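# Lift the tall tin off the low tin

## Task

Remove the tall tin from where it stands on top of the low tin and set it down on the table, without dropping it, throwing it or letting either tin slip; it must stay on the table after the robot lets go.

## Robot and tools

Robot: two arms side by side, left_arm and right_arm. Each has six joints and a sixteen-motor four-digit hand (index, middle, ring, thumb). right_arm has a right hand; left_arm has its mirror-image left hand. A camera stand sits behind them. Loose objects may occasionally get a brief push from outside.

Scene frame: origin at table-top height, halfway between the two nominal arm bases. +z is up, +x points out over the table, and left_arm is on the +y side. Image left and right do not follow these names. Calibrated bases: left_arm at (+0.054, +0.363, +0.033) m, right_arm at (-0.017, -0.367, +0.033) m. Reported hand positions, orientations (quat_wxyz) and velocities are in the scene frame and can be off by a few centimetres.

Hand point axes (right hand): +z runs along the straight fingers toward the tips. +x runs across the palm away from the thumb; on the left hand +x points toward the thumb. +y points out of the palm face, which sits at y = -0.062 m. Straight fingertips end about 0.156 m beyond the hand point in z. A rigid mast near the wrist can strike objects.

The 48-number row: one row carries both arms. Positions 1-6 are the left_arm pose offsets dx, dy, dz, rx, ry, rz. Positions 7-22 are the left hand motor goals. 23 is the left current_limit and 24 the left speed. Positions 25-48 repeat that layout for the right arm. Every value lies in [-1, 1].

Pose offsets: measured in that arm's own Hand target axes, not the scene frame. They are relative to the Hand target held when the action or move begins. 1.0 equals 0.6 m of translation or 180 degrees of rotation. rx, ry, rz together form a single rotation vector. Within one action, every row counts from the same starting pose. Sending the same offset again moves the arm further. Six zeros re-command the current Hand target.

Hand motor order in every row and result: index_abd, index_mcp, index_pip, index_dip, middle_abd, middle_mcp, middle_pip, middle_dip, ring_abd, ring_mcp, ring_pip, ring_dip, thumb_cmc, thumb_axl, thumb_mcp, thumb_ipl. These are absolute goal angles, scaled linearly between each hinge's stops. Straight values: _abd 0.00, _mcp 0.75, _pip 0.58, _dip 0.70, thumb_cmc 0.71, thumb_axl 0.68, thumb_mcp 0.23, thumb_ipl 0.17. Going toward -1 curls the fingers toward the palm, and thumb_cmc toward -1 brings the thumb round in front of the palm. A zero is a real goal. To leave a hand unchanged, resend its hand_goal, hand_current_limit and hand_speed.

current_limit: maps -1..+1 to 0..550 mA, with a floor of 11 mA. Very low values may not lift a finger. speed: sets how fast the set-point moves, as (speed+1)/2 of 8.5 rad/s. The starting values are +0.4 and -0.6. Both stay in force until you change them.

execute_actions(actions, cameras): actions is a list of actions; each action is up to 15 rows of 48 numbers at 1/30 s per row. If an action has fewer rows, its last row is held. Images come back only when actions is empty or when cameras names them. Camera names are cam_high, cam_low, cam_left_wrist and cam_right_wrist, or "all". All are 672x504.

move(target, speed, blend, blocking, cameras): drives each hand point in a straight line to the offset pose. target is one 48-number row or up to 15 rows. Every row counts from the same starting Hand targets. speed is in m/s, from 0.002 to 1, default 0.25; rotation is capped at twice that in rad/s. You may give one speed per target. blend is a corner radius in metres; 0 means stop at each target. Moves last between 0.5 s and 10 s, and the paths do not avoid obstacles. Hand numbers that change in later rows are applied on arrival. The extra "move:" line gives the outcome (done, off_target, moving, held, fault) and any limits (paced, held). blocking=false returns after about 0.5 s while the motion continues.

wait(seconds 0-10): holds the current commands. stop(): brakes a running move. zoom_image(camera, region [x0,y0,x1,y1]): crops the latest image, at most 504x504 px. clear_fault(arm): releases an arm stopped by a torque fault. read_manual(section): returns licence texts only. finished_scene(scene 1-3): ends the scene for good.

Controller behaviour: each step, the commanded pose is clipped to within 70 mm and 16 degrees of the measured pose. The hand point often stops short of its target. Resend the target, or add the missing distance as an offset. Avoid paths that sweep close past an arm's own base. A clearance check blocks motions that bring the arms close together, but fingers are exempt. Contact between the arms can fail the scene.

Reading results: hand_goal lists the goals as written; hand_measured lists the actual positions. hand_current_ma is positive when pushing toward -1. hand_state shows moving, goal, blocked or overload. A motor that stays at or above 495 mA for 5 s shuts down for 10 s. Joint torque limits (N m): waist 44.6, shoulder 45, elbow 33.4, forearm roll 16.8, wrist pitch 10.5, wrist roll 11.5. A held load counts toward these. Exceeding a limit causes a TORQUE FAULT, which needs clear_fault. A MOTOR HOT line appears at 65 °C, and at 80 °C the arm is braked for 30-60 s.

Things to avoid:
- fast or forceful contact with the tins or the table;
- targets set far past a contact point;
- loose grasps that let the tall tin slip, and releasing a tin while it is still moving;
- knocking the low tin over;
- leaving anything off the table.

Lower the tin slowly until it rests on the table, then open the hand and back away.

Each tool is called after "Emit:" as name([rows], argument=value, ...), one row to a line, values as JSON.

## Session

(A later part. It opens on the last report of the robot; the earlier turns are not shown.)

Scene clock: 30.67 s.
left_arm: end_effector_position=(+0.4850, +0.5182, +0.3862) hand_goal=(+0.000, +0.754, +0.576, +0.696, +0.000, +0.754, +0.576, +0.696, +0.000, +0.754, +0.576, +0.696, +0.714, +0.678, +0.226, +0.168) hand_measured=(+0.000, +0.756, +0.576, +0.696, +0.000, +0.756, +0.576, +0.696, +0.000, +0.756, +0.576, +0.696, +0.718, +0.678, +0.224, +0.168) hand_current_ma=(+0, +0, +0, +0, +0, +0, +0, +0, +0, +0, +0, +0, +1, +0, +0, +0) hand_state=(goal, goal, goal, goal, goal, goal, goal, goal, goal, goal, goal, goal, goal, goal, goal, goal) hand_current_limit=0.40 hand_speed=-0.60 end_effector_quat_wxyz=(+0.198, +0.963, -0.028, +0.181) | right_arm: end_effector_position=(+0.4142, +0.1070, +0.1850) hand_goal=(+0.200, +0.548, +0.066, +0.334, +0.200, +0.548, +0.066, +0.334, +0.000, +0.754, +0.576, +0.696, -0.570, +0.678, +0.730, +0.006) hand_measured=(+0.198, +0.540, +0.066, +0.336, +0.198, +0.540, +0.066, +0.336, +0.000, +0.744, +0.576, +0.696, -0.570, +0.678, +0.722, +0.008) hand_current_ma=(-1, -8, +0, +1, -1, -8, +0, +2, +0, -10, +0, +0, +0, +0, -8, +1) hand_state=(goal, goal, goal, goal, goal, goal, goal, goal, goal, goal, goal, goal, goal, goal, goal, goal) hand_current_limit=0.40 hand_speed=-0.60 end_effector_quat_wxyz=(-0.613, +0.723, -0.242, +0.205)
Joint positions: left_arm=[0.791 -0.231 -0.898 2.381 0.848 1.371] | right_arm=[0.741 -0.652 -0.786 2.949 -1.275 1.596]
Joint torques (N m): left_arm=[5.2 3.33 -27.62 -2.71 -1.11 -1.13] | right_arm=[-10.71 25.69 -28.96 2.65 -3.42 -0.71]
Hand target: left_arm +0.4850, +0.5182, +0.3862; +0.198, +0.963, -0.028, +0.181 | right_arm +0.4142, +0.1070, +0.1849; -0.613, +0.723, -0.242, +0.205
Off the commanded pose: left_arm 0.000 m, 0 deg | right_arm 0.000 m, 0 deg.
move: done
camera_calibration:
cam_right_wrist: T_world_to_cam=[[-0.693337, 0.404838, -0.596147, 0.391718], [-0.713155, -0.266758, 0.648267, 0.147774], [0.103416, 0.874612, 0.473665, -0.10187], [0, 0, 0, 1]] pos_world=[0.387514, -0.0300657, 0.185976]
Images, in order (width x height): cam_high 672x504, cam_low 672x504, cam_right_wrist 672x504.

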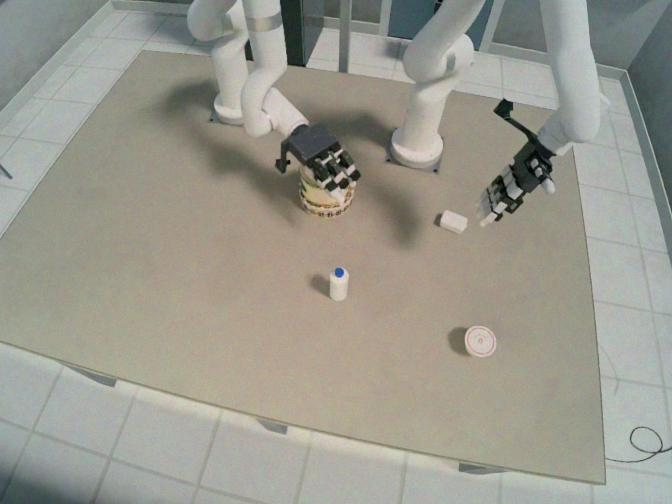

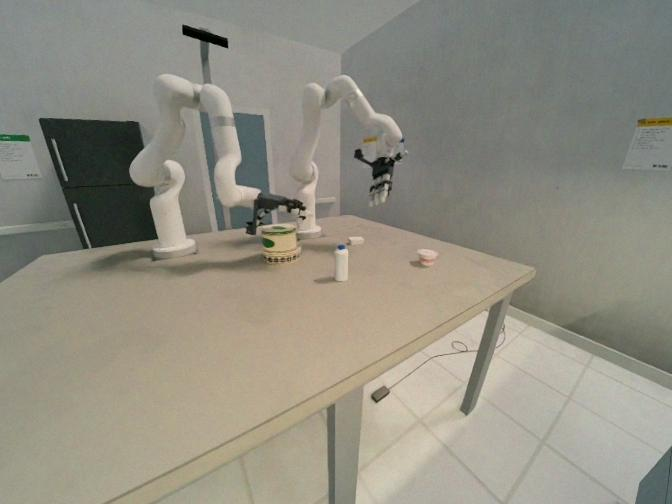

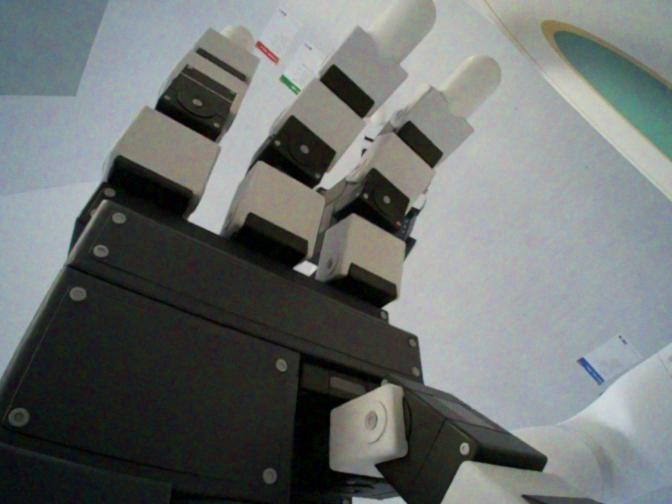

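Emit:
move(target=[0,0,0,0,0,0,0,0.754,0.576,0.696,0,0.754,0.576,0.696,0,0.754,0.576,0.696,0.714,0.678,0.226,0.168,0.4,-0.6,0,0.0576,0.0095,0,0,0,0.2,0.548,0.066,0.333,0.2,0.548,0.066,0.333,0,0.754,0.576,0.696,-0.571,0.678,0.730,0.005,0.4,-0.6], cameras=["cam_high","cam_low","cam_right_wrist"], speed=0.05)

Emit:
zoom_image(camera="cam_high", region=[260, 90, 380, 230])

Emit:
zoom_image(camera="cam_low", region=[235, 190, 325, 275])

Scene clock: 32.47 s.
left_arm: end_effector_position=(+0.4850, +0.5182, +0.3862) hand_goal=(+0.000, +0.754, +0.576, +0.696, +0.000, +0.754, +0.576, +0.696, +0.000, +0.754, +0.576, +0.696, +0.714, +0.678, +0.226, +0.168) hand_measured=(+0.000, +0.756, +0.576, +0.696, +0.000, +0.756, +0.576, +0.696, +0.000, +0.756, +0.576, +0.696, +0.718, +0.678, +0.224, +0.168) hand_current_ma=(+0, +0, +0, +0, +0, +0, +0, +0, +0, +0, +0, +0, +1, +0, +0, +0) hand_state=(goal, goal, goal, goal, goal, goal, goal, goal, goal, goal, goal, goal, goal, goal, goal, goal) hand_current_limit=0.40 hand_speed=-0.60 end_effector_quat_wxyz=(+0.198, +0.963, -0.028, +0.181) | right_arm: end_effector_position=(+0.4142, +0.1070, +0.1499) hand_goal=(+0.200, +0.548, +0.066, +0.334, +0.200, +0.548, +0.066, +0.334, +0.000, +0.754, +0.576, +0.696, -0.570, +0.678, +0.730, +0.006) hand_measured=(+0.198, +0.540, +0.066, +0.336, +0.198, +0.540, +0.066, +0.336, +0.000, +0.744, +0.576, +0.696, -0.570, +0.678, +0.730, +0.008) hand_current_ma=(-1, -8, +0, +1, -1, -8, +0, +2, +0, -10, +0, +0, +0, +0, +0, +1) hand_state=(goal, goal, goal, goal, goal, goal, goal, goal, goal, goal, goal, goal, goal, goal, goal, goal) hand_current_limit=0.40 hand_speed=-0.60 end_effector_quat_wxyz=(-0.613, +0.723, -0.242, +0.205)
Joint positions: left_arm=[0.791 -0.231 -0.898 2.381 0.848 1.371] | right_arm=[0.741 -0.742 -0.81 2.953 -1.339 1.583]
Joint torques (N m): left_arm=[4.01 3.93 -27.28 -2.64 -1.24 -1.18] | right_arm=[-10.78 26.2 -27.37 2.6 -3.38 -0.73]
Hand target: left_arm +0.4850, +0.5182, +0.3862; +0.198, +0.963, -0.028, +0.181 | right_arm +0.4142, +0.1070, +0.1499; -0.613, +0.723, -0.242, +0.205
Off the commanded pose: left_arm 0.000 m, 0 deg | right_arm 0.000 m, 0 deg.
move: done
camera_calibration:
cam_right_wrist: T_world_to_cam=[[-0.693307, 0.404849, -0.596174, 0.370846], [-0.713183, -0.266741, 0.648243, 0.170479], [0.103416, 0.874612, 0.473665, -0.0852917], [0, 0, 0, 1]] pos_world=[0.387513, -0.0300656, 0.150976]
Images, in order (width x height): cam_high 672x504, cam_low 672x504, cam_right_wrist 672x504.

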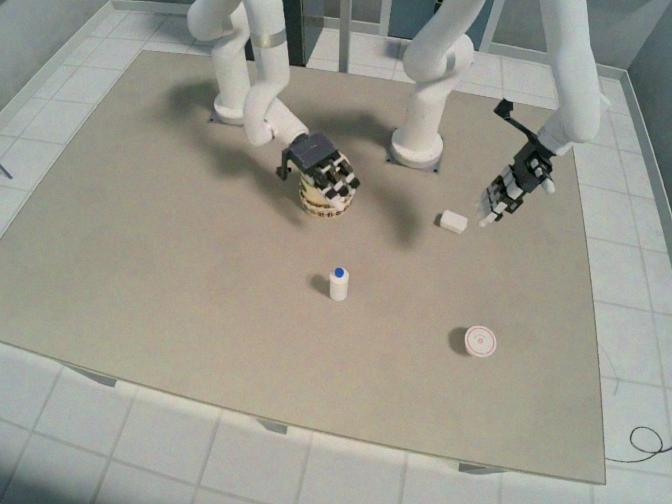

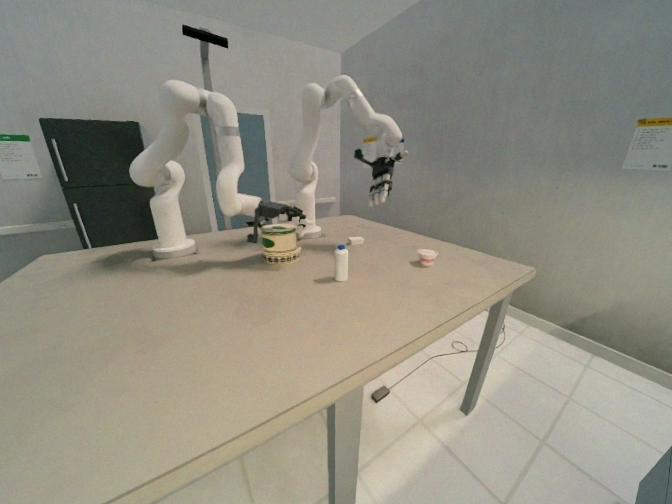

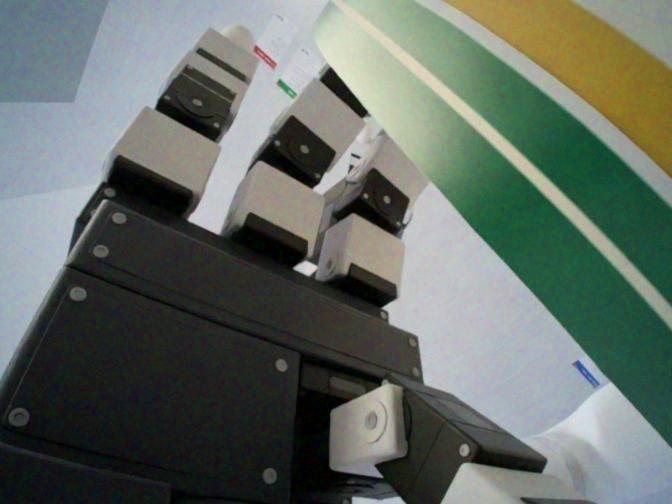

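Scaled by 3.600 from the camera's 672x504 image, which has a finer 960x720 frame.

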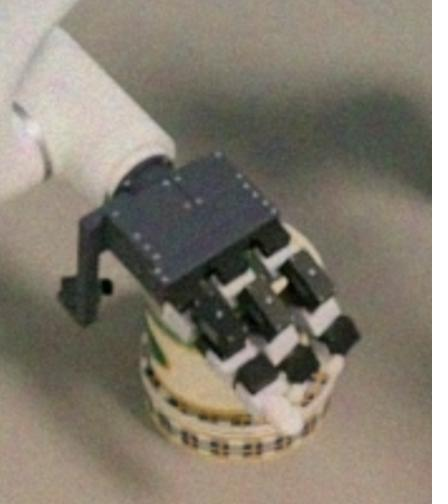

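Scaled by 5.600 from the camera's 672x504 image, which has a finer 960x720 frame.

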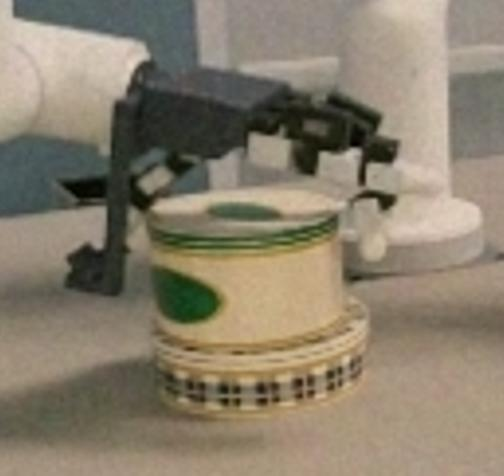

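Emit:
move([
  [0,0,0,0,0,0,0,0.754,0.576,0.696,0,0.754,0.576,0.696,0,0.754,0.576,0.696,0.714,0.678,0.226,0.168,0.4,-0.6,0,0.0132,0.0022,0,0,0,0.2,0.548,0.066,0.333,0.2,0.548,0.066,0.333,0,0.754,0.576,0.696,-0.571,0.678,0.730,0.005,0.4,-0.6],
  [0,0,0,0,0,0,0,0.754,0.576,0.696,0,0.754,0.576,0.696,0,0.754,0.576,0.696,0.714,0.678,0.226,0.168,0.4,-0.6,0,0.0132,0.0022,0,0,0,0.2,0.41,0.066,0.333,0.2,0.41,0.066,0.333,0,0.754,0.576,0.696,-0.571,0.678,0.60,0.005,0.4,-0.85],
], cameras=["cam_high","cam_low","cam_right_wrist"], speed=0.05)

Emit:
zoom_image(camera="cam_low", region=[235, 190, 325, 275])

Scene clock: 34.27 s.
left_arm: end_effector_position=(+0.4850, +0.5182, +0.3862) hand_goal=(+0.000, +0.754, +0.576, +0.696, +0.000, +0.754, +0.576, +0.696, +0.000, +0.754, +0.576, +0.696, +0.714, +0.678, +0.226, +0.168) hand_measured=(+0.000, +0.756, +0.576, +0.696, +0.000, +0.756, +0.576, +0.696, +0.000, +0.756, +0.576, +0.696, +0.718, +0.678, +0.224, +0.168) hand_current_ma=(+0, +0, +0, +0, +0, +0, +0, +0, +0, +0, +0, +0, +1, +0, +0, +0) hand_state=(goal, goal, goal, goal, goal, goal, goal, goal, goal, goal, goal, goal, goal, goal, goal, goal) hand_current_limit=0.40 hand_speed=-0.60 end_effector_quat_wxyz=(+0.198, +0.963, -0.028, +0.181) | right_arm: end_effector_position=(+0.4142, +0.1070, +0.1419) hand_goal=(+0.200, +0.410, +0.066, +0.334, +0.200, +0.410, +0.066, +0.334, +0.000, +0.754, +0.576, +0.696, -0.570, +0.678, +0.600, +0.006) hand_measured=(+0.198, +0.428, +0.074, +0.338, +0.198, +0.408, +0.066, +0.336, +0.000, +0.744, +0.576, +0.696, -0.570, +0.680, +0.660, +0.012) hand_current_ma=(-1, +24, +6, +3, -1, -1, +0, +2, +0, -10, +0, +0, +0, +1, +189, +6) hand_state=(goal, goal, goal, goal, goal, goal, goal, goal, goal, goal, goal, goal, goal, goal, blocked, goal) hand_current_limit=0.40 hand_speed=-0.85 end_effector_quat_wxyz=(-0.613, +0.723, -0.242, +0.205)
Joint positions: left_arm=[0.791 -0.231 -0.898 2.381 0.848 1.371] | right_arm=[0.741 -0.762 -0.816 2.953 -1.353 1.581]
Joint torques (N m): left_arm=[4.99 4.09 -27.77 -2.71 -1.16 -1.13] | right_arm=[-9.1 26.93 -24.57 2.7 -2.95 -0.7]
Hand target: left_arm +0.4850, +0.5182, +0.3862; +0.198, +0.963, -0.028, +0.181 | right_arm +0.4142, +0.1070, +0.1419; -0.613, +0.723, -0.242, +0.205
Off the commanded pose: left_arm 0.000 m, 0 deg | right_arm 0.000 m, 0 deg.
move: done
camera_calibration:
cam_right_wrist: T_world_to_cam=[[-0.693239, 0.404924, -0.596202, 0.366056], [-0.71325, -0.266761, 0.648161, 0.175702], [0.103412, 0.874571, 0.473742, -0.0815126], [0, 0, 0, 1]] pos_world=[0.387513, -0.0300658, 0.142976]
Images, in order (width x height): cam_high 672x504, cam_low 672x504, cam_right_wrist 672x504.

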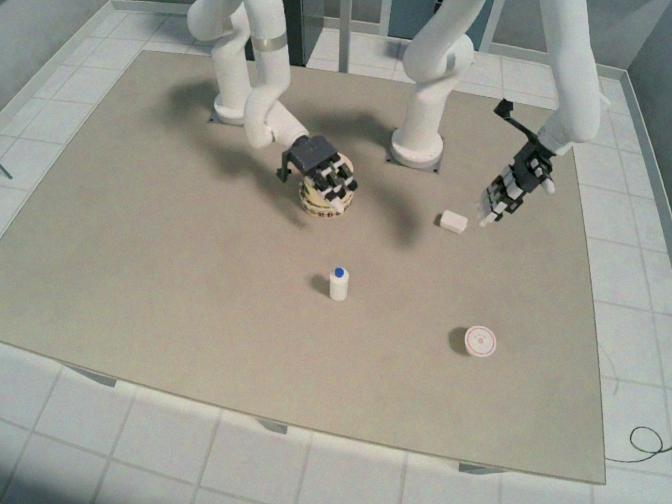

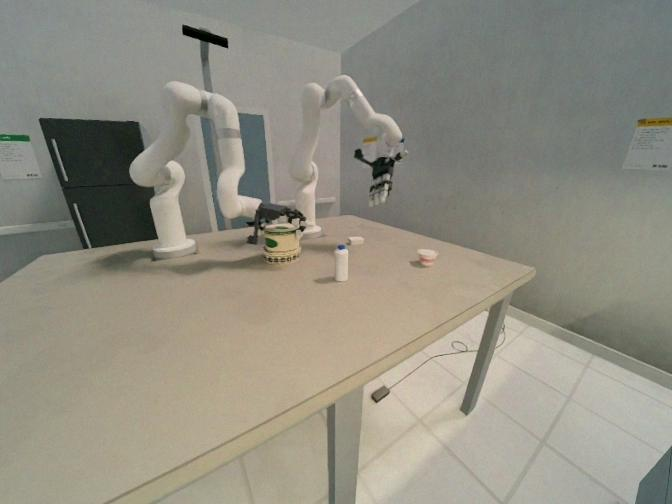

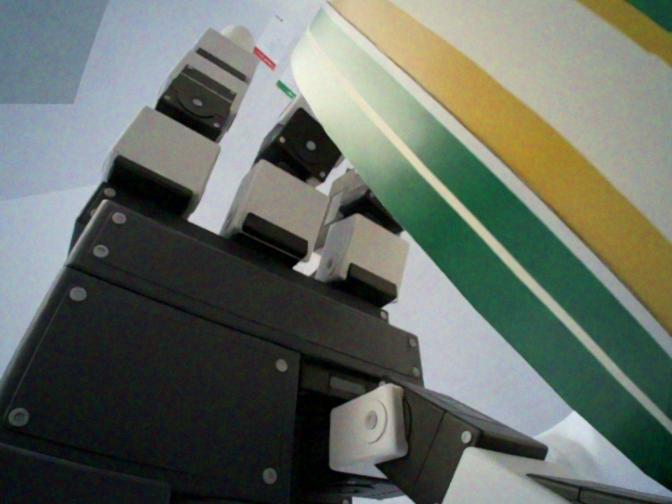

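Scaled by 5.600 from the camera's 672x504 image, which has a finer 960x720 frame.

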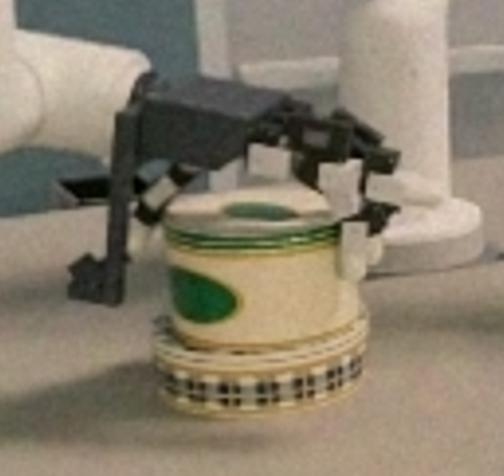

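Emit:
move(target=[0,0,0,0,0,0,0,0.754,0.576,0.696,0,0.754,0.576,0.696,0,0.754,0.576,0.696,0.714,0.678,0.226,0.168,0.4,-0.6,0,0,0,0,0,0,0.2,0.34,0.066,0.30,0.2,0.33,0.066,0.30,0,0.754,0.576,0.696,-0.571,0.678,0.56,0.005,0.4,-0.9], cameras=["cam_high","cam_low","cam_right_wrist"], speed=0.05)

Emit:
zoom_image(camera="cam_low", region=[235, 190, 325, 275])

Scene clock: 35.17 s.
left_arm: end_effector_position=(+0.4850, +0.5182, +0.3862) hand_goal=(+0.000, +0.754, +0.576, +0.696, +0.000, +0.754, +0.576, +0.696, +0.000, +0.754, +0.576, +0.696, +0.714, +0.678, +0.226, +0.168) hand_measured=(+0.000, +0.756, +0.576, +0.696, +0.000, +0.756, +0.576, +0.696, +0.000, +0.756, +0.576, +0.696, +0.718, +0.678, +0.224, +0.168) hand_current_ma=(+0, +0, +0, +0, +0, +0, +0, +0, +0, +0, +0, +0, +1, +0, +0, +0) hand_state=(goal, goal, goal, goal, goal, goal, goal, goal, goal, goal, goal, goal, goal, goal, goal, goal) hand_current_limit=0.40 hand_speed=-0.60 end_effector_quat_wxyz=(+0.198, +0.963, -0.028, +0.181) | right_arm: end_effector_position=(+0.4142, +0.1070, +0.1419) hand_goal=(+0.200, +0.340, +0.066, +0.300, +0.200, +0.330, +0.066, +0.300, +0.000, +0.754, +0.576, +0.696, -0.570, +0.678, +0.560, +0.006) hand_measured=(+0.198, +0.420, +0.086, +0.324, +0.188, +0.390, +0.082, +0.312, +0.000, +0.744, +0.576, +0.696, -0.570, +0.682, +0.656, +0.014) hand_current_ma=(-1, +218, +27, +36, -11, +145, +20, +13, +0, -10, +0, +0, +0, +4, +379, +9) hand_state=(goal, blocked, blocked, blocked, goal, blocked, goal, goal, goal, goal, goal, goal, goal, goal, blocked, goal) hand_current_limit=0.40 hand_speed=-0.90 end_effector_quat_wxyz=(-0.613, +0.723, -0.242, +0.205)
Joint positions: left_arm=[0.791 -0.231 -0.898 2.381 0.848 1.371] | right_arm=[0.741 -0.762 -0.816 2.953 -1.353 1.581]
Joint torques (N m): left_arm=[4.08 4.08 -27.56 -2.61 -1.2 -1.2] | right_arm=[-9.13 29.09 -18.55 1.51 -1.93 -0.47]
Hand target: left_arm +0.4850, +0.5182, +0.3862; +0.198, +0.963, -0.028, +0.181 | right_arm +0.4142, +0.1070, +0.1419; -0.613, +0.723, -0.242, +0.205
Off the commanded pose: left_arm 0.000 m, 0 deg | right_arm 0.000 m, 0 deg.
move: done
camera_calibration:
cam_right_wrist: T_world_to_cam=[[-0.693239, 0.404924, -0.596202, 0.366056], [-0.71325, -0.266761, 0.648161, 0.175702], [0.103412, 0.874571, 0.473742, -0.0815126], [0, 0, 0, 1]] pos_world=[0.387513, -0.0300658, 0.142976]
Images, in order (width x height): cam_high 672x504, cam_low 672x504, cam_right_wrist 672x504.

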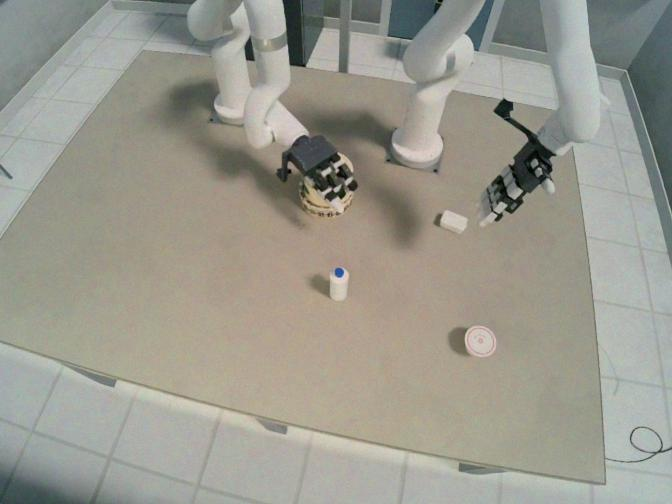

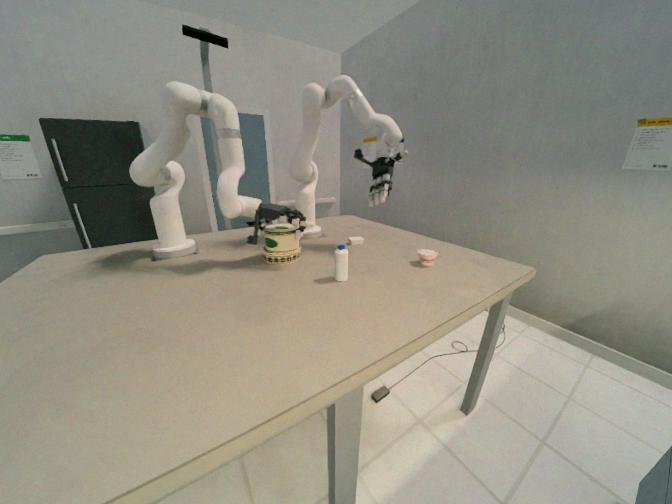

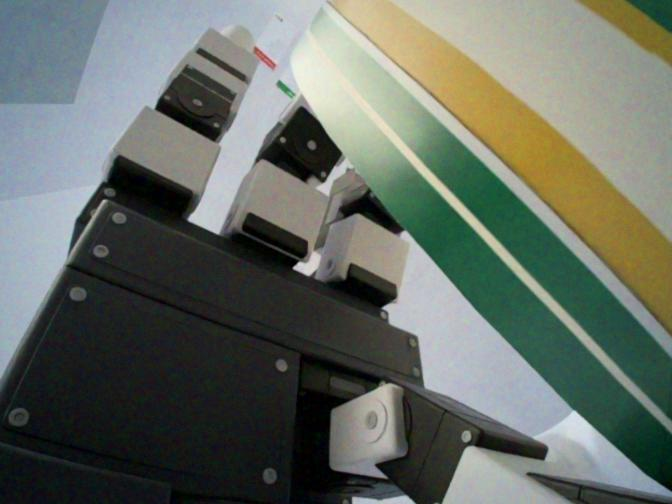

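Scaled by 5.600 from the camera's 672x504 image, which has a finer 960x720 frame.

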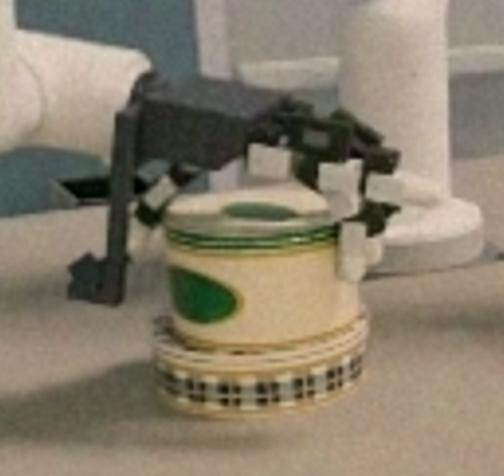

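Emit:
move([
  [0,0,0,0,0,0,0,0.754,0.576,0.696,0,0.754,0.576,0.696,0,0.754,0.576,0.696,0.714,0.678,0.226,0.168,0.4,-0.6,0,0,0,0,0,0,0.2,0.32,0.066,0.28,0.2,0.30,0.066,0.28,0,0.754,0.576,0.696,-0.571,0.678,0.53,0.005,0.7,-0.9],
  [0,0,0,0,0,0,0,0.754,0.576,0.696,0,0.754,0.576,0.696,0,0.754,0.576,0.696,0.714,0.678,0.226,0.168,0.4,-0.6,0,-0.0329,-0.0054,0,0,0,0.2,0.32,0.066,0.28,0.2,0.30,0.066,0.28,0,0.754,0.576,0.696,-0.571,0.678,0.53,0.005,0.7,-0.9],
], cameras=["cam_high","cam_low","cam_right_wrist"], speed=0.03)

Emit:
zoom_image(camera="cam_low", region=[235, 190, 325, 275])

Scene clock: 37.20 s.
left_arm: end_effector_position=(+0.4850, +0.5182, +0.3862) hand_goal=(+0.000, +0.754, +0.576, +0.696, +0.000, +0.754, +0.576, +0.696, +0.000, +0.754, +0.576, +0.696, +0.714, +0.678, +0.226, +0.168) hand_measured=(+0.000, +0.756, +0.576, +0.696, +0.000, +0.756, +0.576, +0.696, +0.000, +0.756, +0.576, +0.696, +0.718, +0.678, +0.224, +0.168) hand_current_ma=(+0, +0, +0, +0, +0, +0, +0, +0, +0, +0, +0, +0, +1, +0, +0, +0) hand_state=(goal, goal, goal, goal, goal, goal, goal, goal, goal, goal, goal, goal, goal, goal, goal, goal) hand_current_limit=0.40 hand_speed=-0.60 end_effector_quat_wxyz=(+0.198, +0.963, -0.028, +0.181) | right_arm: end_effector_position=(+0.4142, +0.1070, +0.1619) hand_goal=(+0.200, +0.320, +0.066, +0.280, +0.200, +0.300, +0.066, +0.280, +0.000, +0.754, +0.576, +0.696, -0.570, +0.678, +0.530, +0.006) hand_measured=(+0.198, +0.382, +0.100, +0.314, +0.182, +0.338, +0.092, +0.296, +0.000, +0.744, +0.576, +0.696, -0.572, +0.684, +0.600, +0.024) hand_current_ma=(-1, +143, +58, +59, -20, +72, +37, +18, +0, -10, +0, +0, -1, +7, +236, +32) hand_state=(goal, moving, blocked, blocked, goal, blocked, blocked, moving, goal, goal, goal, goal, goal, goal, moving, goal) hand_current_limit=0.70 hand_speed=-0.90 end_effector_quat_wxyz=(-0.613, +0.723, -0.242, +0.205)
Joint positions: left_arm=[0.791 -0.231 -0.898 2.381 0.848 1.371] | right_arm=[0.741 -0.711 -0.801 2.952 -1.318 1.588]
Joint torques (N m): left_arm=[4.93 3.85 -27.69 -2.94 -1.23 -1.23] | right_arm=[-3 81.5 -3.15 -1.64 0.8 0.62]
Hand target: left_arm +0.4850, +0.5182, +0.3862; +0.198, +0.963, -0.028, +0.181 | right_arm +0.4142, +0.1070, +0.1619; -0.613, +0.723, -0.242, +0.205
Off the commanded pose: left_arm 0.000 m, 0 deg | right_arm 0.000 m, 0 deg.
move: done
camera_calibration:
cam_right_wrist: T_world_to_cam=[[-0.693301, 0.404909, -0.59614, 0.377994], [-0.713175, -0.266679, 0.648277, 0.162693], [0.103515, 0.874603, 0.47366, -0.0910137], [0, 0, 0, 1]] pos_world=[0.387513, -0.0300654, 0.162977]
Images, in order (width x height): cam_high 672x504, cam_low 672x504, cam_right_wrist 672x504.

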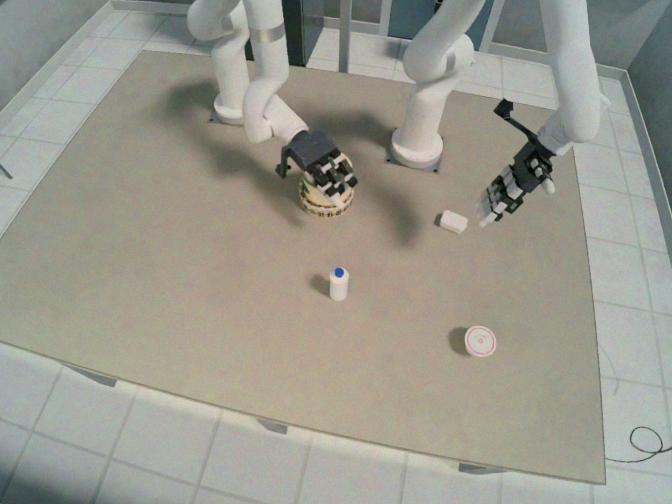

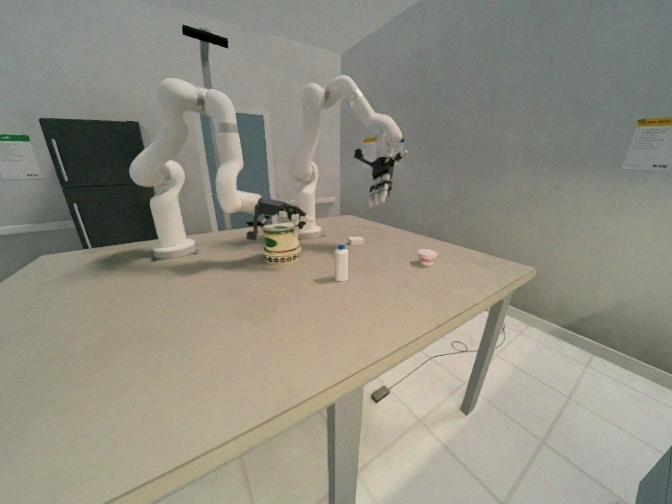

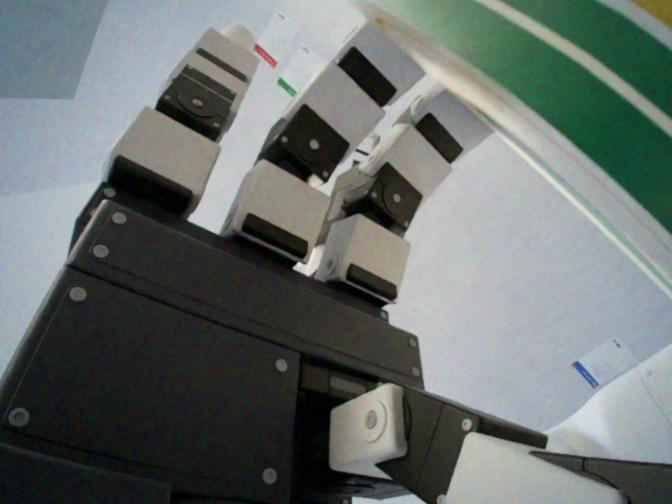

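Scaled by 5.600 from the camera's 672x504 image, which has a finer 960x720 frame.

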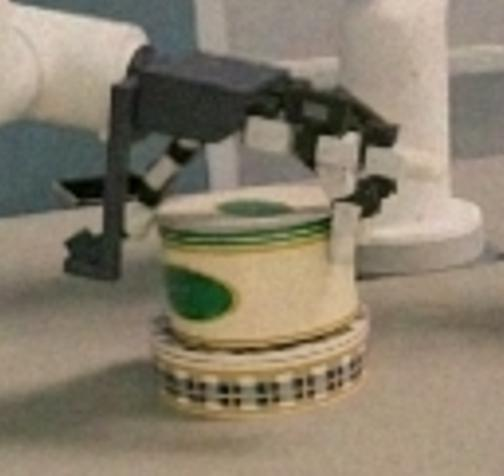

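Emit:
move([
  [0,0,0,0,0,0,0,0.754,0.576,0.696,0,0.754,0.576,0.696,0,0.754,0.576,0.696,0.714,0.678,0.226,0.168,0.4,-0.6,0,0,0,0,0,0,0.2,0.548,0.066,0.333,0.2,0.548,0.066,0.333,0,0.754,0.576,0.696,-0.571,0.678,0.73,0.005,0.4,-0.8],
  [0,0,0,0,0,0,0,0.754,0.576,0.696,0,0.754,0.576,0.696,0,0.754,0.576,0.696,0.714,0.678,0.226,0.168,0.4,-0.6,0,-0.2138,-0.0354,0,0,0,0.2,0.548,0.066,0.333,0.2,0.548,0.066,0.333,0,0.754,0.576,0.696,-0.571,0.678,0.73,0.005,0.4,-0.8],
], cameras=["cam_high","cam_low"], speed=0.1)

Emit:
zoom_image(camera="cam_high", region=[260, 90, 380, 230])

Emit:
zoom_image(camera="cam_low", region=[235, 190, 325, 275])

Scene clock: 45.33 s.
left_arm: end_effector_position=(+0.4850, +0.5182, +0.3862) hand_goal=(+0.000, +0.754, +0.576, +0.696, +0.000, +0.754, +0.576, +0.696, +0.000, +0.754, +0.576, +0.696, +0.714, +0.678, +0.226, +0.168) hand_measured=(+0.000, +0.756, +0.576, +0.696, +0.000, +0.756, +0.576, +0.696, +0.000, +0.756, +0.576, +0.696, +0.718, +0.678, +0.224, +0.168) hand_current_ma=(+0, +0, +0, +0, +0, +0, +0, +0, +0, +0, +0, +0, +1, +0, +0, +0) hand_state=(goal, goal, goal, goal, goal, goal, goal, goal, goal, goal, goal, goal, goal, goal, goal, goal) hand_current_limit=0.40 hand_speed=-0.60 end_effector_quat_wxyz=(+0.198, +0.963, -0.028, +0.181) | right_arm: end_effector_position=(+0.4141, +0.1070, +0.2918) hand_goal=(+0.200, +0.548, +0.066, +0.334, +0.200, +0.548, +0.066, +0.334, +0.000, +0.754, +0.576, +0.696, -0.570, +0.678, +0.730, +0.006) hand_measured=(+0.198, +0.526, +0.068, +0.336, +0.196, +0.526, +0.068, +0.332, +0.000, +0.744, +0.576, +0.696, -0.572, +0.680, +0.722, +0.008) hand_current_ma=(-1, -31, +0, +1, -2, -32, +1, -1, +0, -10, +0, +0, -1, +2, -12, +1) hand_state=(goal, blocked, goal, goal, goal, blocked, goal, goal, goal, goal, goal, goal, goal, goal, goal, goal) hand_current_limit=0.40 hand_speed=-0.80 end_effector_quat_wxyz=(-0.613, +0.723, -0.242, +0.205)
Joint positions: left_arm=[0.791 -0.231 -0.898 2.381 0.848 1.371] | right_arm=[0.741 -0.397 -0.76 2.93 -1.05 1.646]
Joint torques (N m): left_arm=[5.74 4.6 -27.26 -2.78 -1.21 -1.09] | right_arm=[5.11 71.98 -33.89 -2.53 0.85 0.98]
Hand target: left_arm +0.4850, +0.5182, +0.3862; +0.198, +0.963, -0.028, +0.181 | right_arm +0.4142, +0.1071, +0.2919; -0.613, +0.723, -0.242, +0.205
Off the commanded pose: left_arm 0.000 m, 0 deg | right_arm 0.000 m, 0 deg.
move: done
Images, in order (width x height): cam_high 672x504, cam_low 672x504.

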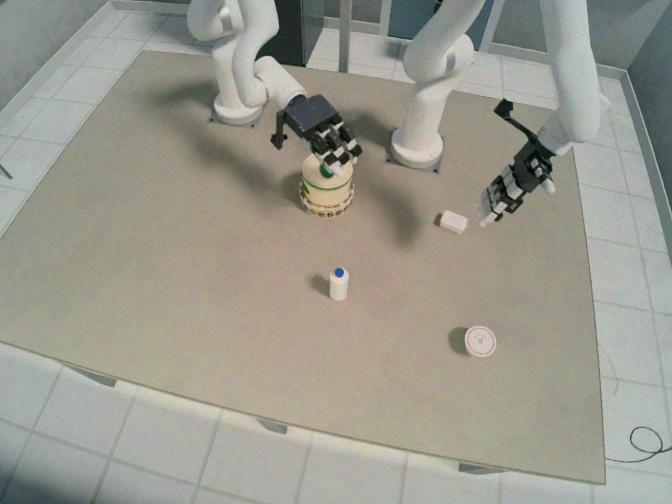

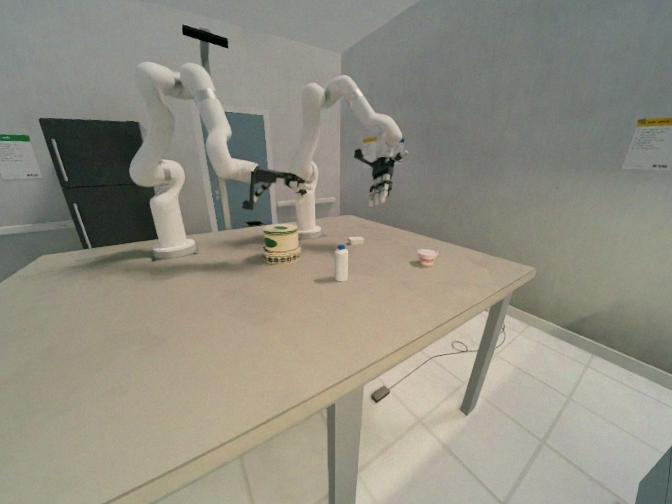

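Scaled by 3.600 from the camera's 672x504 image, which has a finer 960x720 frame.

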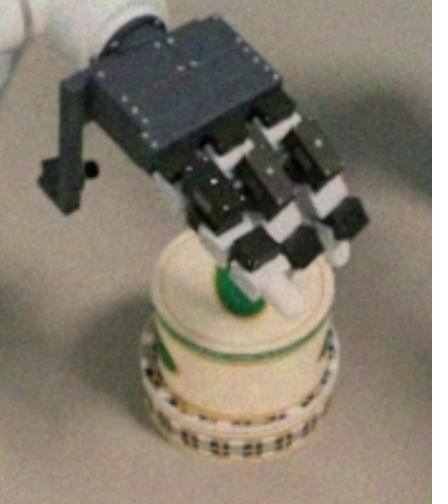

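Scaled by 5.600 from the camera's 672x504 image, which has a finer 960x720 frame.

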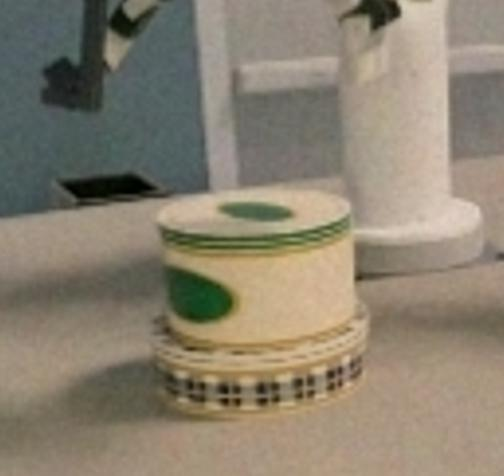

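Emit:
move(target=[-0.0752,0.2488,0.1272,0.1114,-0.1324,0.0632,0,-0.479,0.577,0.696,0,-0.479,0.577,0.696,0,-0.479,-0.5,0.043,0.714,0.678,0.226,0.168,0.4,-0.6,0.2135,-0.0993,-0.5028,-0.1130,0.5821,0.6863,0,-0.479,0.577,0.696,0,-0.479,0.577,0.696,0,-0.479,-0.5,0.043,0.714,0.678,0.226,0.168,0.4,-0.6], cameras=["all"], speed=0.3)

Scene clock: 52.27 s.
left_arm: end_effector_position=(+0.4498, +0.3502, +0.3601) hand_goal=(+0.000, -0.478, +0.578, +0.696, +0.000, -0.478, +0.578, +0.696, +0.000, -0.478, -0.500, +0.044, +0.714, +0.678, +0.226, +0.168) hand_measured=(+0.000, -0.460, +0.578, +0.696, +0.000, -0.458, +0.578, +0.696, +0.000, -0.462, -0.498, +0.046, +0.716, +0.678, +0.224, +0.168) hand_current_ma=(+0, +12, +0, +0, +0, +15, +0, +0, +0, +10, +0, +0, +0, +0, +0, +0) hand_state=(goal, goal, goal, goal, goal, blocked, goal, goal, goal, goal, goal, goal, goal, goal, goal, goal) hand_current_limit=0.40 hand_speed=-0.60 end_effector_quat_wxyz=(+0.000, +0.991, -0.131, +0.000) | right_arm: end_effector_position=(+0.3433, -0.1999, +0.4002) hand_goal=(+0.000, -0.478, +0.578, +0.696, +0.000, -0.478, +0.578, +0.696, +0.000, -0.478, -0.500, +0.044, +0.714, +0.678, +0.226, +0.168) hand_measured=(+0.000, -0.470, +0.578, +0.694, +0.000, -0.470, +0.578, +0.694, +0.000, -0.468, -0.496, +0.046, +0.712, +0.680, +0.224, +0.166) hand_current_ma=(+0, +8, +0, -1, +0, +8, +0, -1, +0, +10, +3, +2, -1, +2, -2, -2) hand_state=(goal, goal, goal, goal, goal, goal, goal, goal, goal, goal, goal, goal, goal, goal, goal, goal) hand_current_limit=0.40 hand_speed=-0.60 end_effector_quat_wxyz=(+0.000, +0.130, +0.991, +0.000)
Joint positions: left_arm=[0.234 -0.003 -0.759 3.141 0.755 0.451] | right_arm=[0.282 0.247 -0.635 6.282 -0.882 0.542]
Joint torques (N m): left_arm=[-6.95 27.99 -28.85 1.72 1.44 -1.54] | right_arm=[-11.3 15.68 -39.73 3.57 -1.6 -0.73]
Hand target: left_arm +0.4498, +0.3502, +0.3601; +0.000, +0.991, -0.131, +0.001 | right_arm +0.3433, -0.1999, +0.4001; +0.000, +0.130, +0.991, +0.000
Off the commanded pose: left_arm 0.000 m, 0 deg | right_arm 0.000 m, 0 deg.
joint sent to its limit (right arm) — joint 4 (forearm roll), upper limit. The joint targets still meet the commanded pose.
move: done
camera_calibration:
cam_left_wrist: T_world_to_cam=[[-0.57997, 0.814164, 0.0277728, -0.0723347], [0.564155, 0.376815, 0.73467, -0.695402], [0.587676, 0.441755, -0.677856, -0.0491804], [0, 0, 0, 1]] pos_world=[0.379265, 0.342656, 0.479562]
cam_right_wrist: T_world_to_cam=[[0.926453, 0.376378, -0.00491384, -0.203223], [0.256373, -0.621394, 0.740367, -0.564825], [0.275605, -0.687175, -0.672185, 0.159169], [0, 0, 0, 1]] pos_world=[0.289215, -0.165113, 0.52417]

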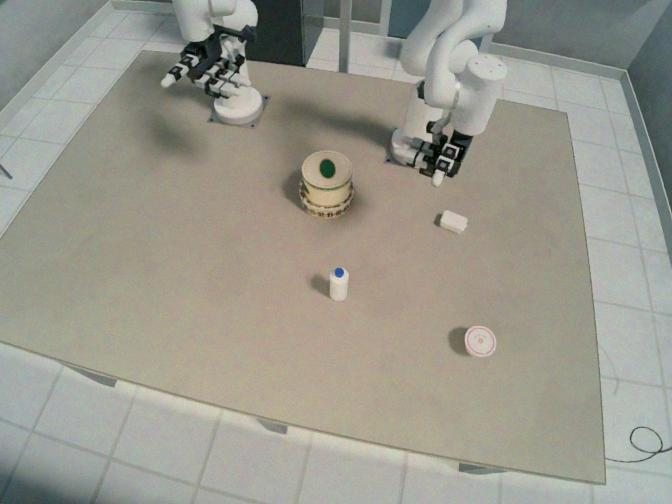

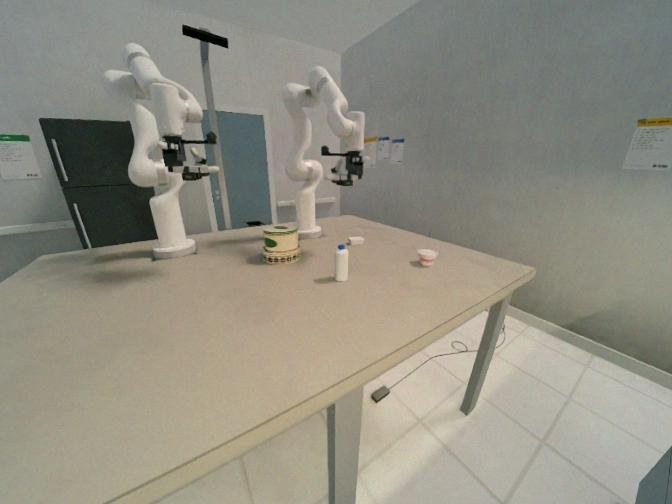

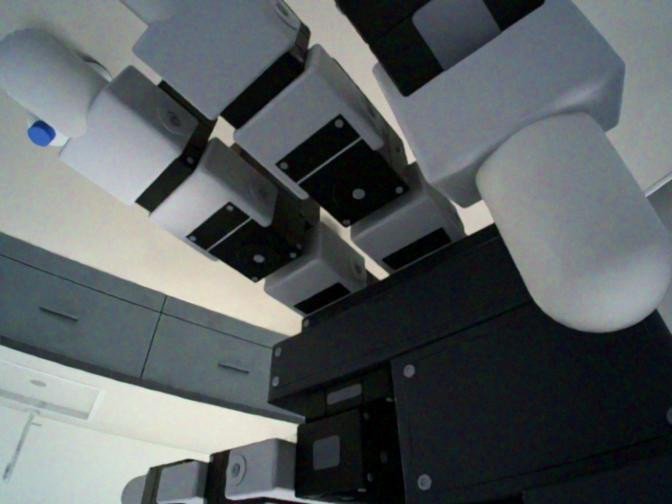

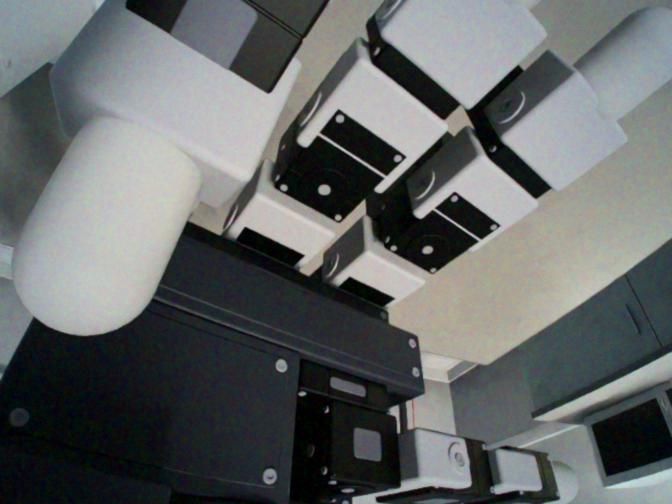

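Emit:
move([
  [0.0107,0.1527,0.1835,0,0,0,0,-0.479,0.577,0.696,0,-0.479,0.577,0.696,0,-0.479,-0.5,0.043,0.714,0.678,0.226,0.168,0.4,-0.6,0.0552,0.1955,0.25,0,0,0,0,-0.479,0.577,0.696,0,-0.479,0.577,0.696,0,-0.479,-0.5,0.043,0.714,0.678,0.226,0.168,0.4,-0.6],
  [0.0107,0.1527,0.4102,0,0,0,0,-0.479,0.577,0.696,0,-0.479,0.577,0.696,0,-0.479,-0.5,0.043,0.714,0.678,0.226,0.168,0.4,-0.6,0.0552,0.1955,0.4768,0,0,0,0,-0.479,0.577,0.696,0,-0.479,0.577,0.696,0,-0.479,-0.5,0.043,0.714,0.678,0.226,0.168,0.4,-0.6],
], cameras=["all"], speed=0.15, blend=0.03)

Emit:
zoom_image(camera="cam_high", region=[240, 90, 400, 230])

Emit:
zoom_image(camera="cam_low", region=[215, 170, 345, 275])

Scene clock: 55.67 s.
left_arm: end_effector_position=(+0.4325, +0.2599, +0.1140) hand_goal=(+0.000, -0.478, +0.578, +0.696, +0.000, -0.478, +0.578, +0.696, +0.000, -0.478, -0.500, +0.044, +0.714, +0.678, +0.226, +0.168) hand_measured=(+0.000, -0.460, +0.578, +0.696, +0.000, -0.458, +0.578, +0.696, +0.000, -0.462, -0.498, +0.046, +0.716, +0.678, +0.224, +0.168) hand_current_ma=(+0, +12, +0, +0, +0, +14, +0, +0, +0, +10, +0, +0, +0, +0, -1, +0) hand_state=(goal, goal, goal, goal, goal, blocked, goal, goal, goal, goal, goal, goal, goal, goal, goal, goal) hand_current_limit=0.40 hand_speed=-0.60 end_effector_quat_wxyz=(+0.000, +0.991, -0.131, +0.001) | right_arm: end_effector_position=(+0.3417, -0.0782, +0.1140) hand_goal=(+0.000, -0.478, +0.578, +0.696, +0.000, -0.478, +0.578, +0.696, +0.000, -0.478, -0.500, +0.044, +0.714, +0.678, +0.226, +0.168) hand_measured=(+0.000, -0.468, +0.578, +0.694, +0.000, -0.468, +0.578, +0.694, +0.000, -0.468, -0.496, +0.046, +0.714, +0.680, +0.224, +0.166) hand_current_ma=(+0, +10, +0, -1, +0, +10, +0, -1, +0, +10, +2, +1, +0, +2, -2, -2) hand_state=(goal, goal, goal, goal, goal, goal, goal, goal, goal, goal, goal, goal, goal, goal, goal, goal) hand_current_limit=0.40 hand_speed=-0.60 end_effector_quat_wxyz=(+0.000, +0.130, +0.991, +0.000)
Joint positions: left_arm=[0.006 -0.489 -0.598 3.137 0.108 0.226] | right_arm=[0.596 -0.49 -0.6 6.276 -0.11 0.862]
Joint torques (N m): left_arm=[-5.89 4.16 -17.98 -1.25 -1.72 1.26] | right_arm=[-5.4 17.32 -25.81 -1.61 1.99 0.94]
Hand target: left_arm +0.4325, +0.2599, +0.1140; +0.000, +0.991, -0.131, +0.001 | right_arm +0.3417, -0.0783, +0.1140; +0.000, +0.130, +0.991, +0.000
Off the commanded pose: left_arm 0.000 m, 0 deg | right_arm 0.000 m, 0 deg.
move: done
camera_calibration:
cam_left_wrist: T_world_to_cam=[[-0.579938, 0.814191, 0.0276516, -0.00194934], [0.564011, 0.376782, 0.734797, -0.470912], [0.587847, 0.441732, -0.677723, -0.166022], [0, 0, 0, 1]] pos_world=[0.362065, 0.252356, 0.233562]
cam_right_wrist: T_world_to_cam=[[0.926455, 0.376372, -0.00506832, -0.24901], [0.256584, -0.621626, 0.740098, -0.276931], [0.275401, -0.686968, -0.67248, 0.0509683], [0, 0, 0, 1]] pos_world=[0.287716, -0.0434138, 0.237969]

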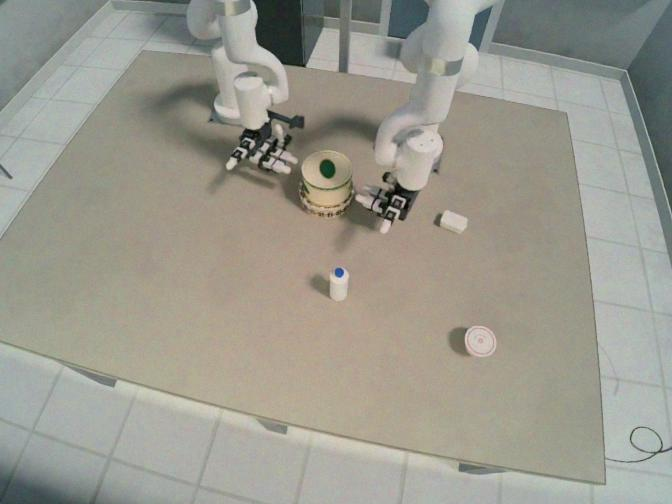

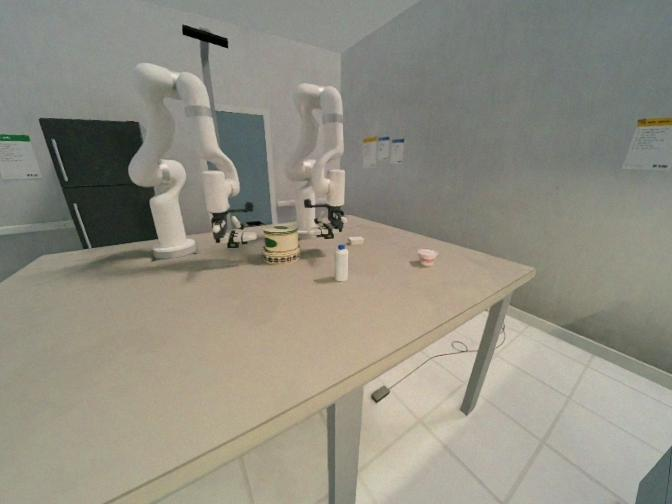

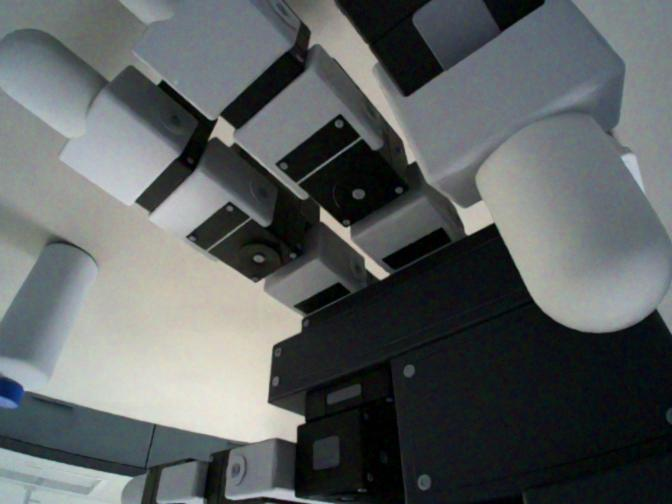

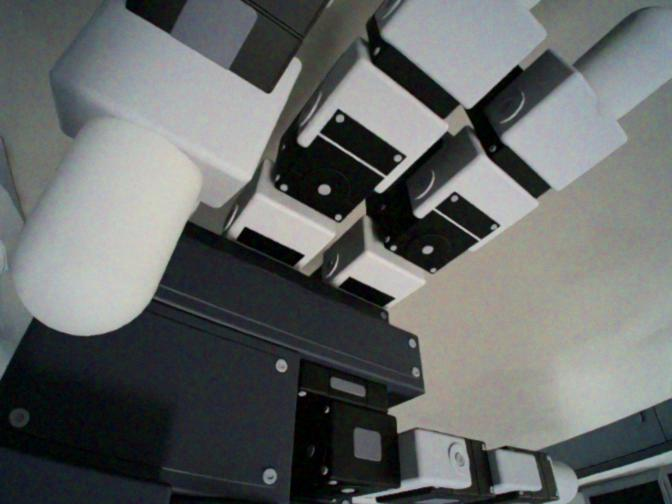

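Scaled by 3.150 from the camera's 672x504 image, which has a finer 960x720 frame.

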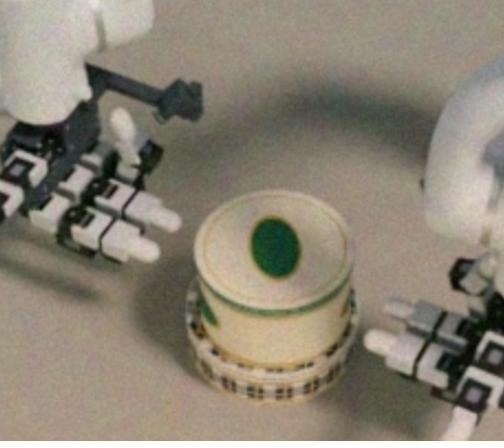

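Scaled by 3.877 from the camera's 672x504 image, which has a finer 960x720 frame.

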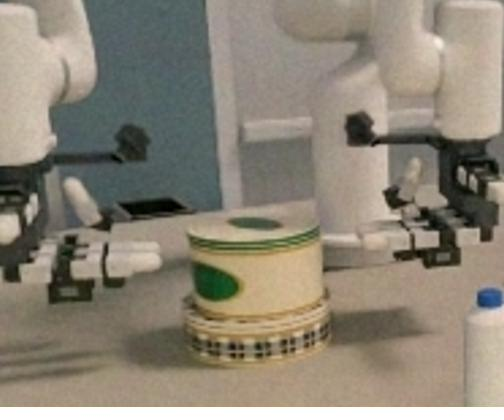

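Emit:
zoom_image(camera="cam_high", region=[280, 135, 370, 215])

Emit:
zoom_image(camera="cam_low", region=[240, 210, 320, 270])

Scaled by 5.600 from the camera's 672x504 image, which has a finer 960x720 frame.

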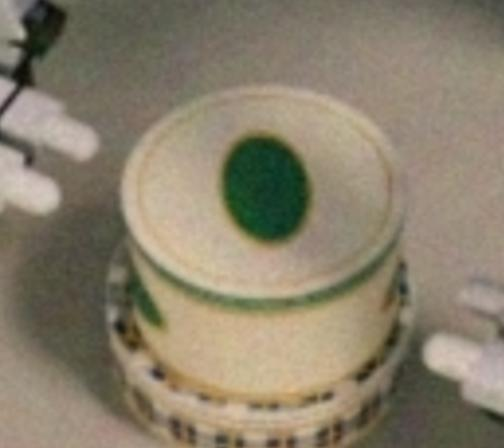

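Scaled by 6.300 from the camera's 672x504 image, which has a finer 960x720 frame.

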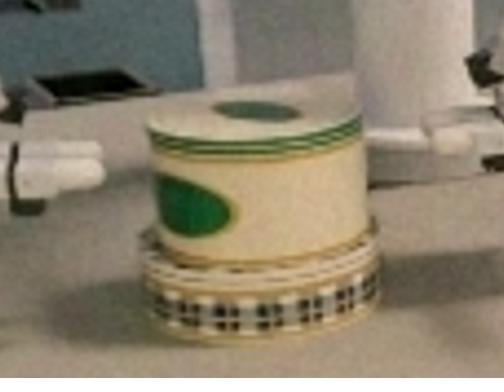

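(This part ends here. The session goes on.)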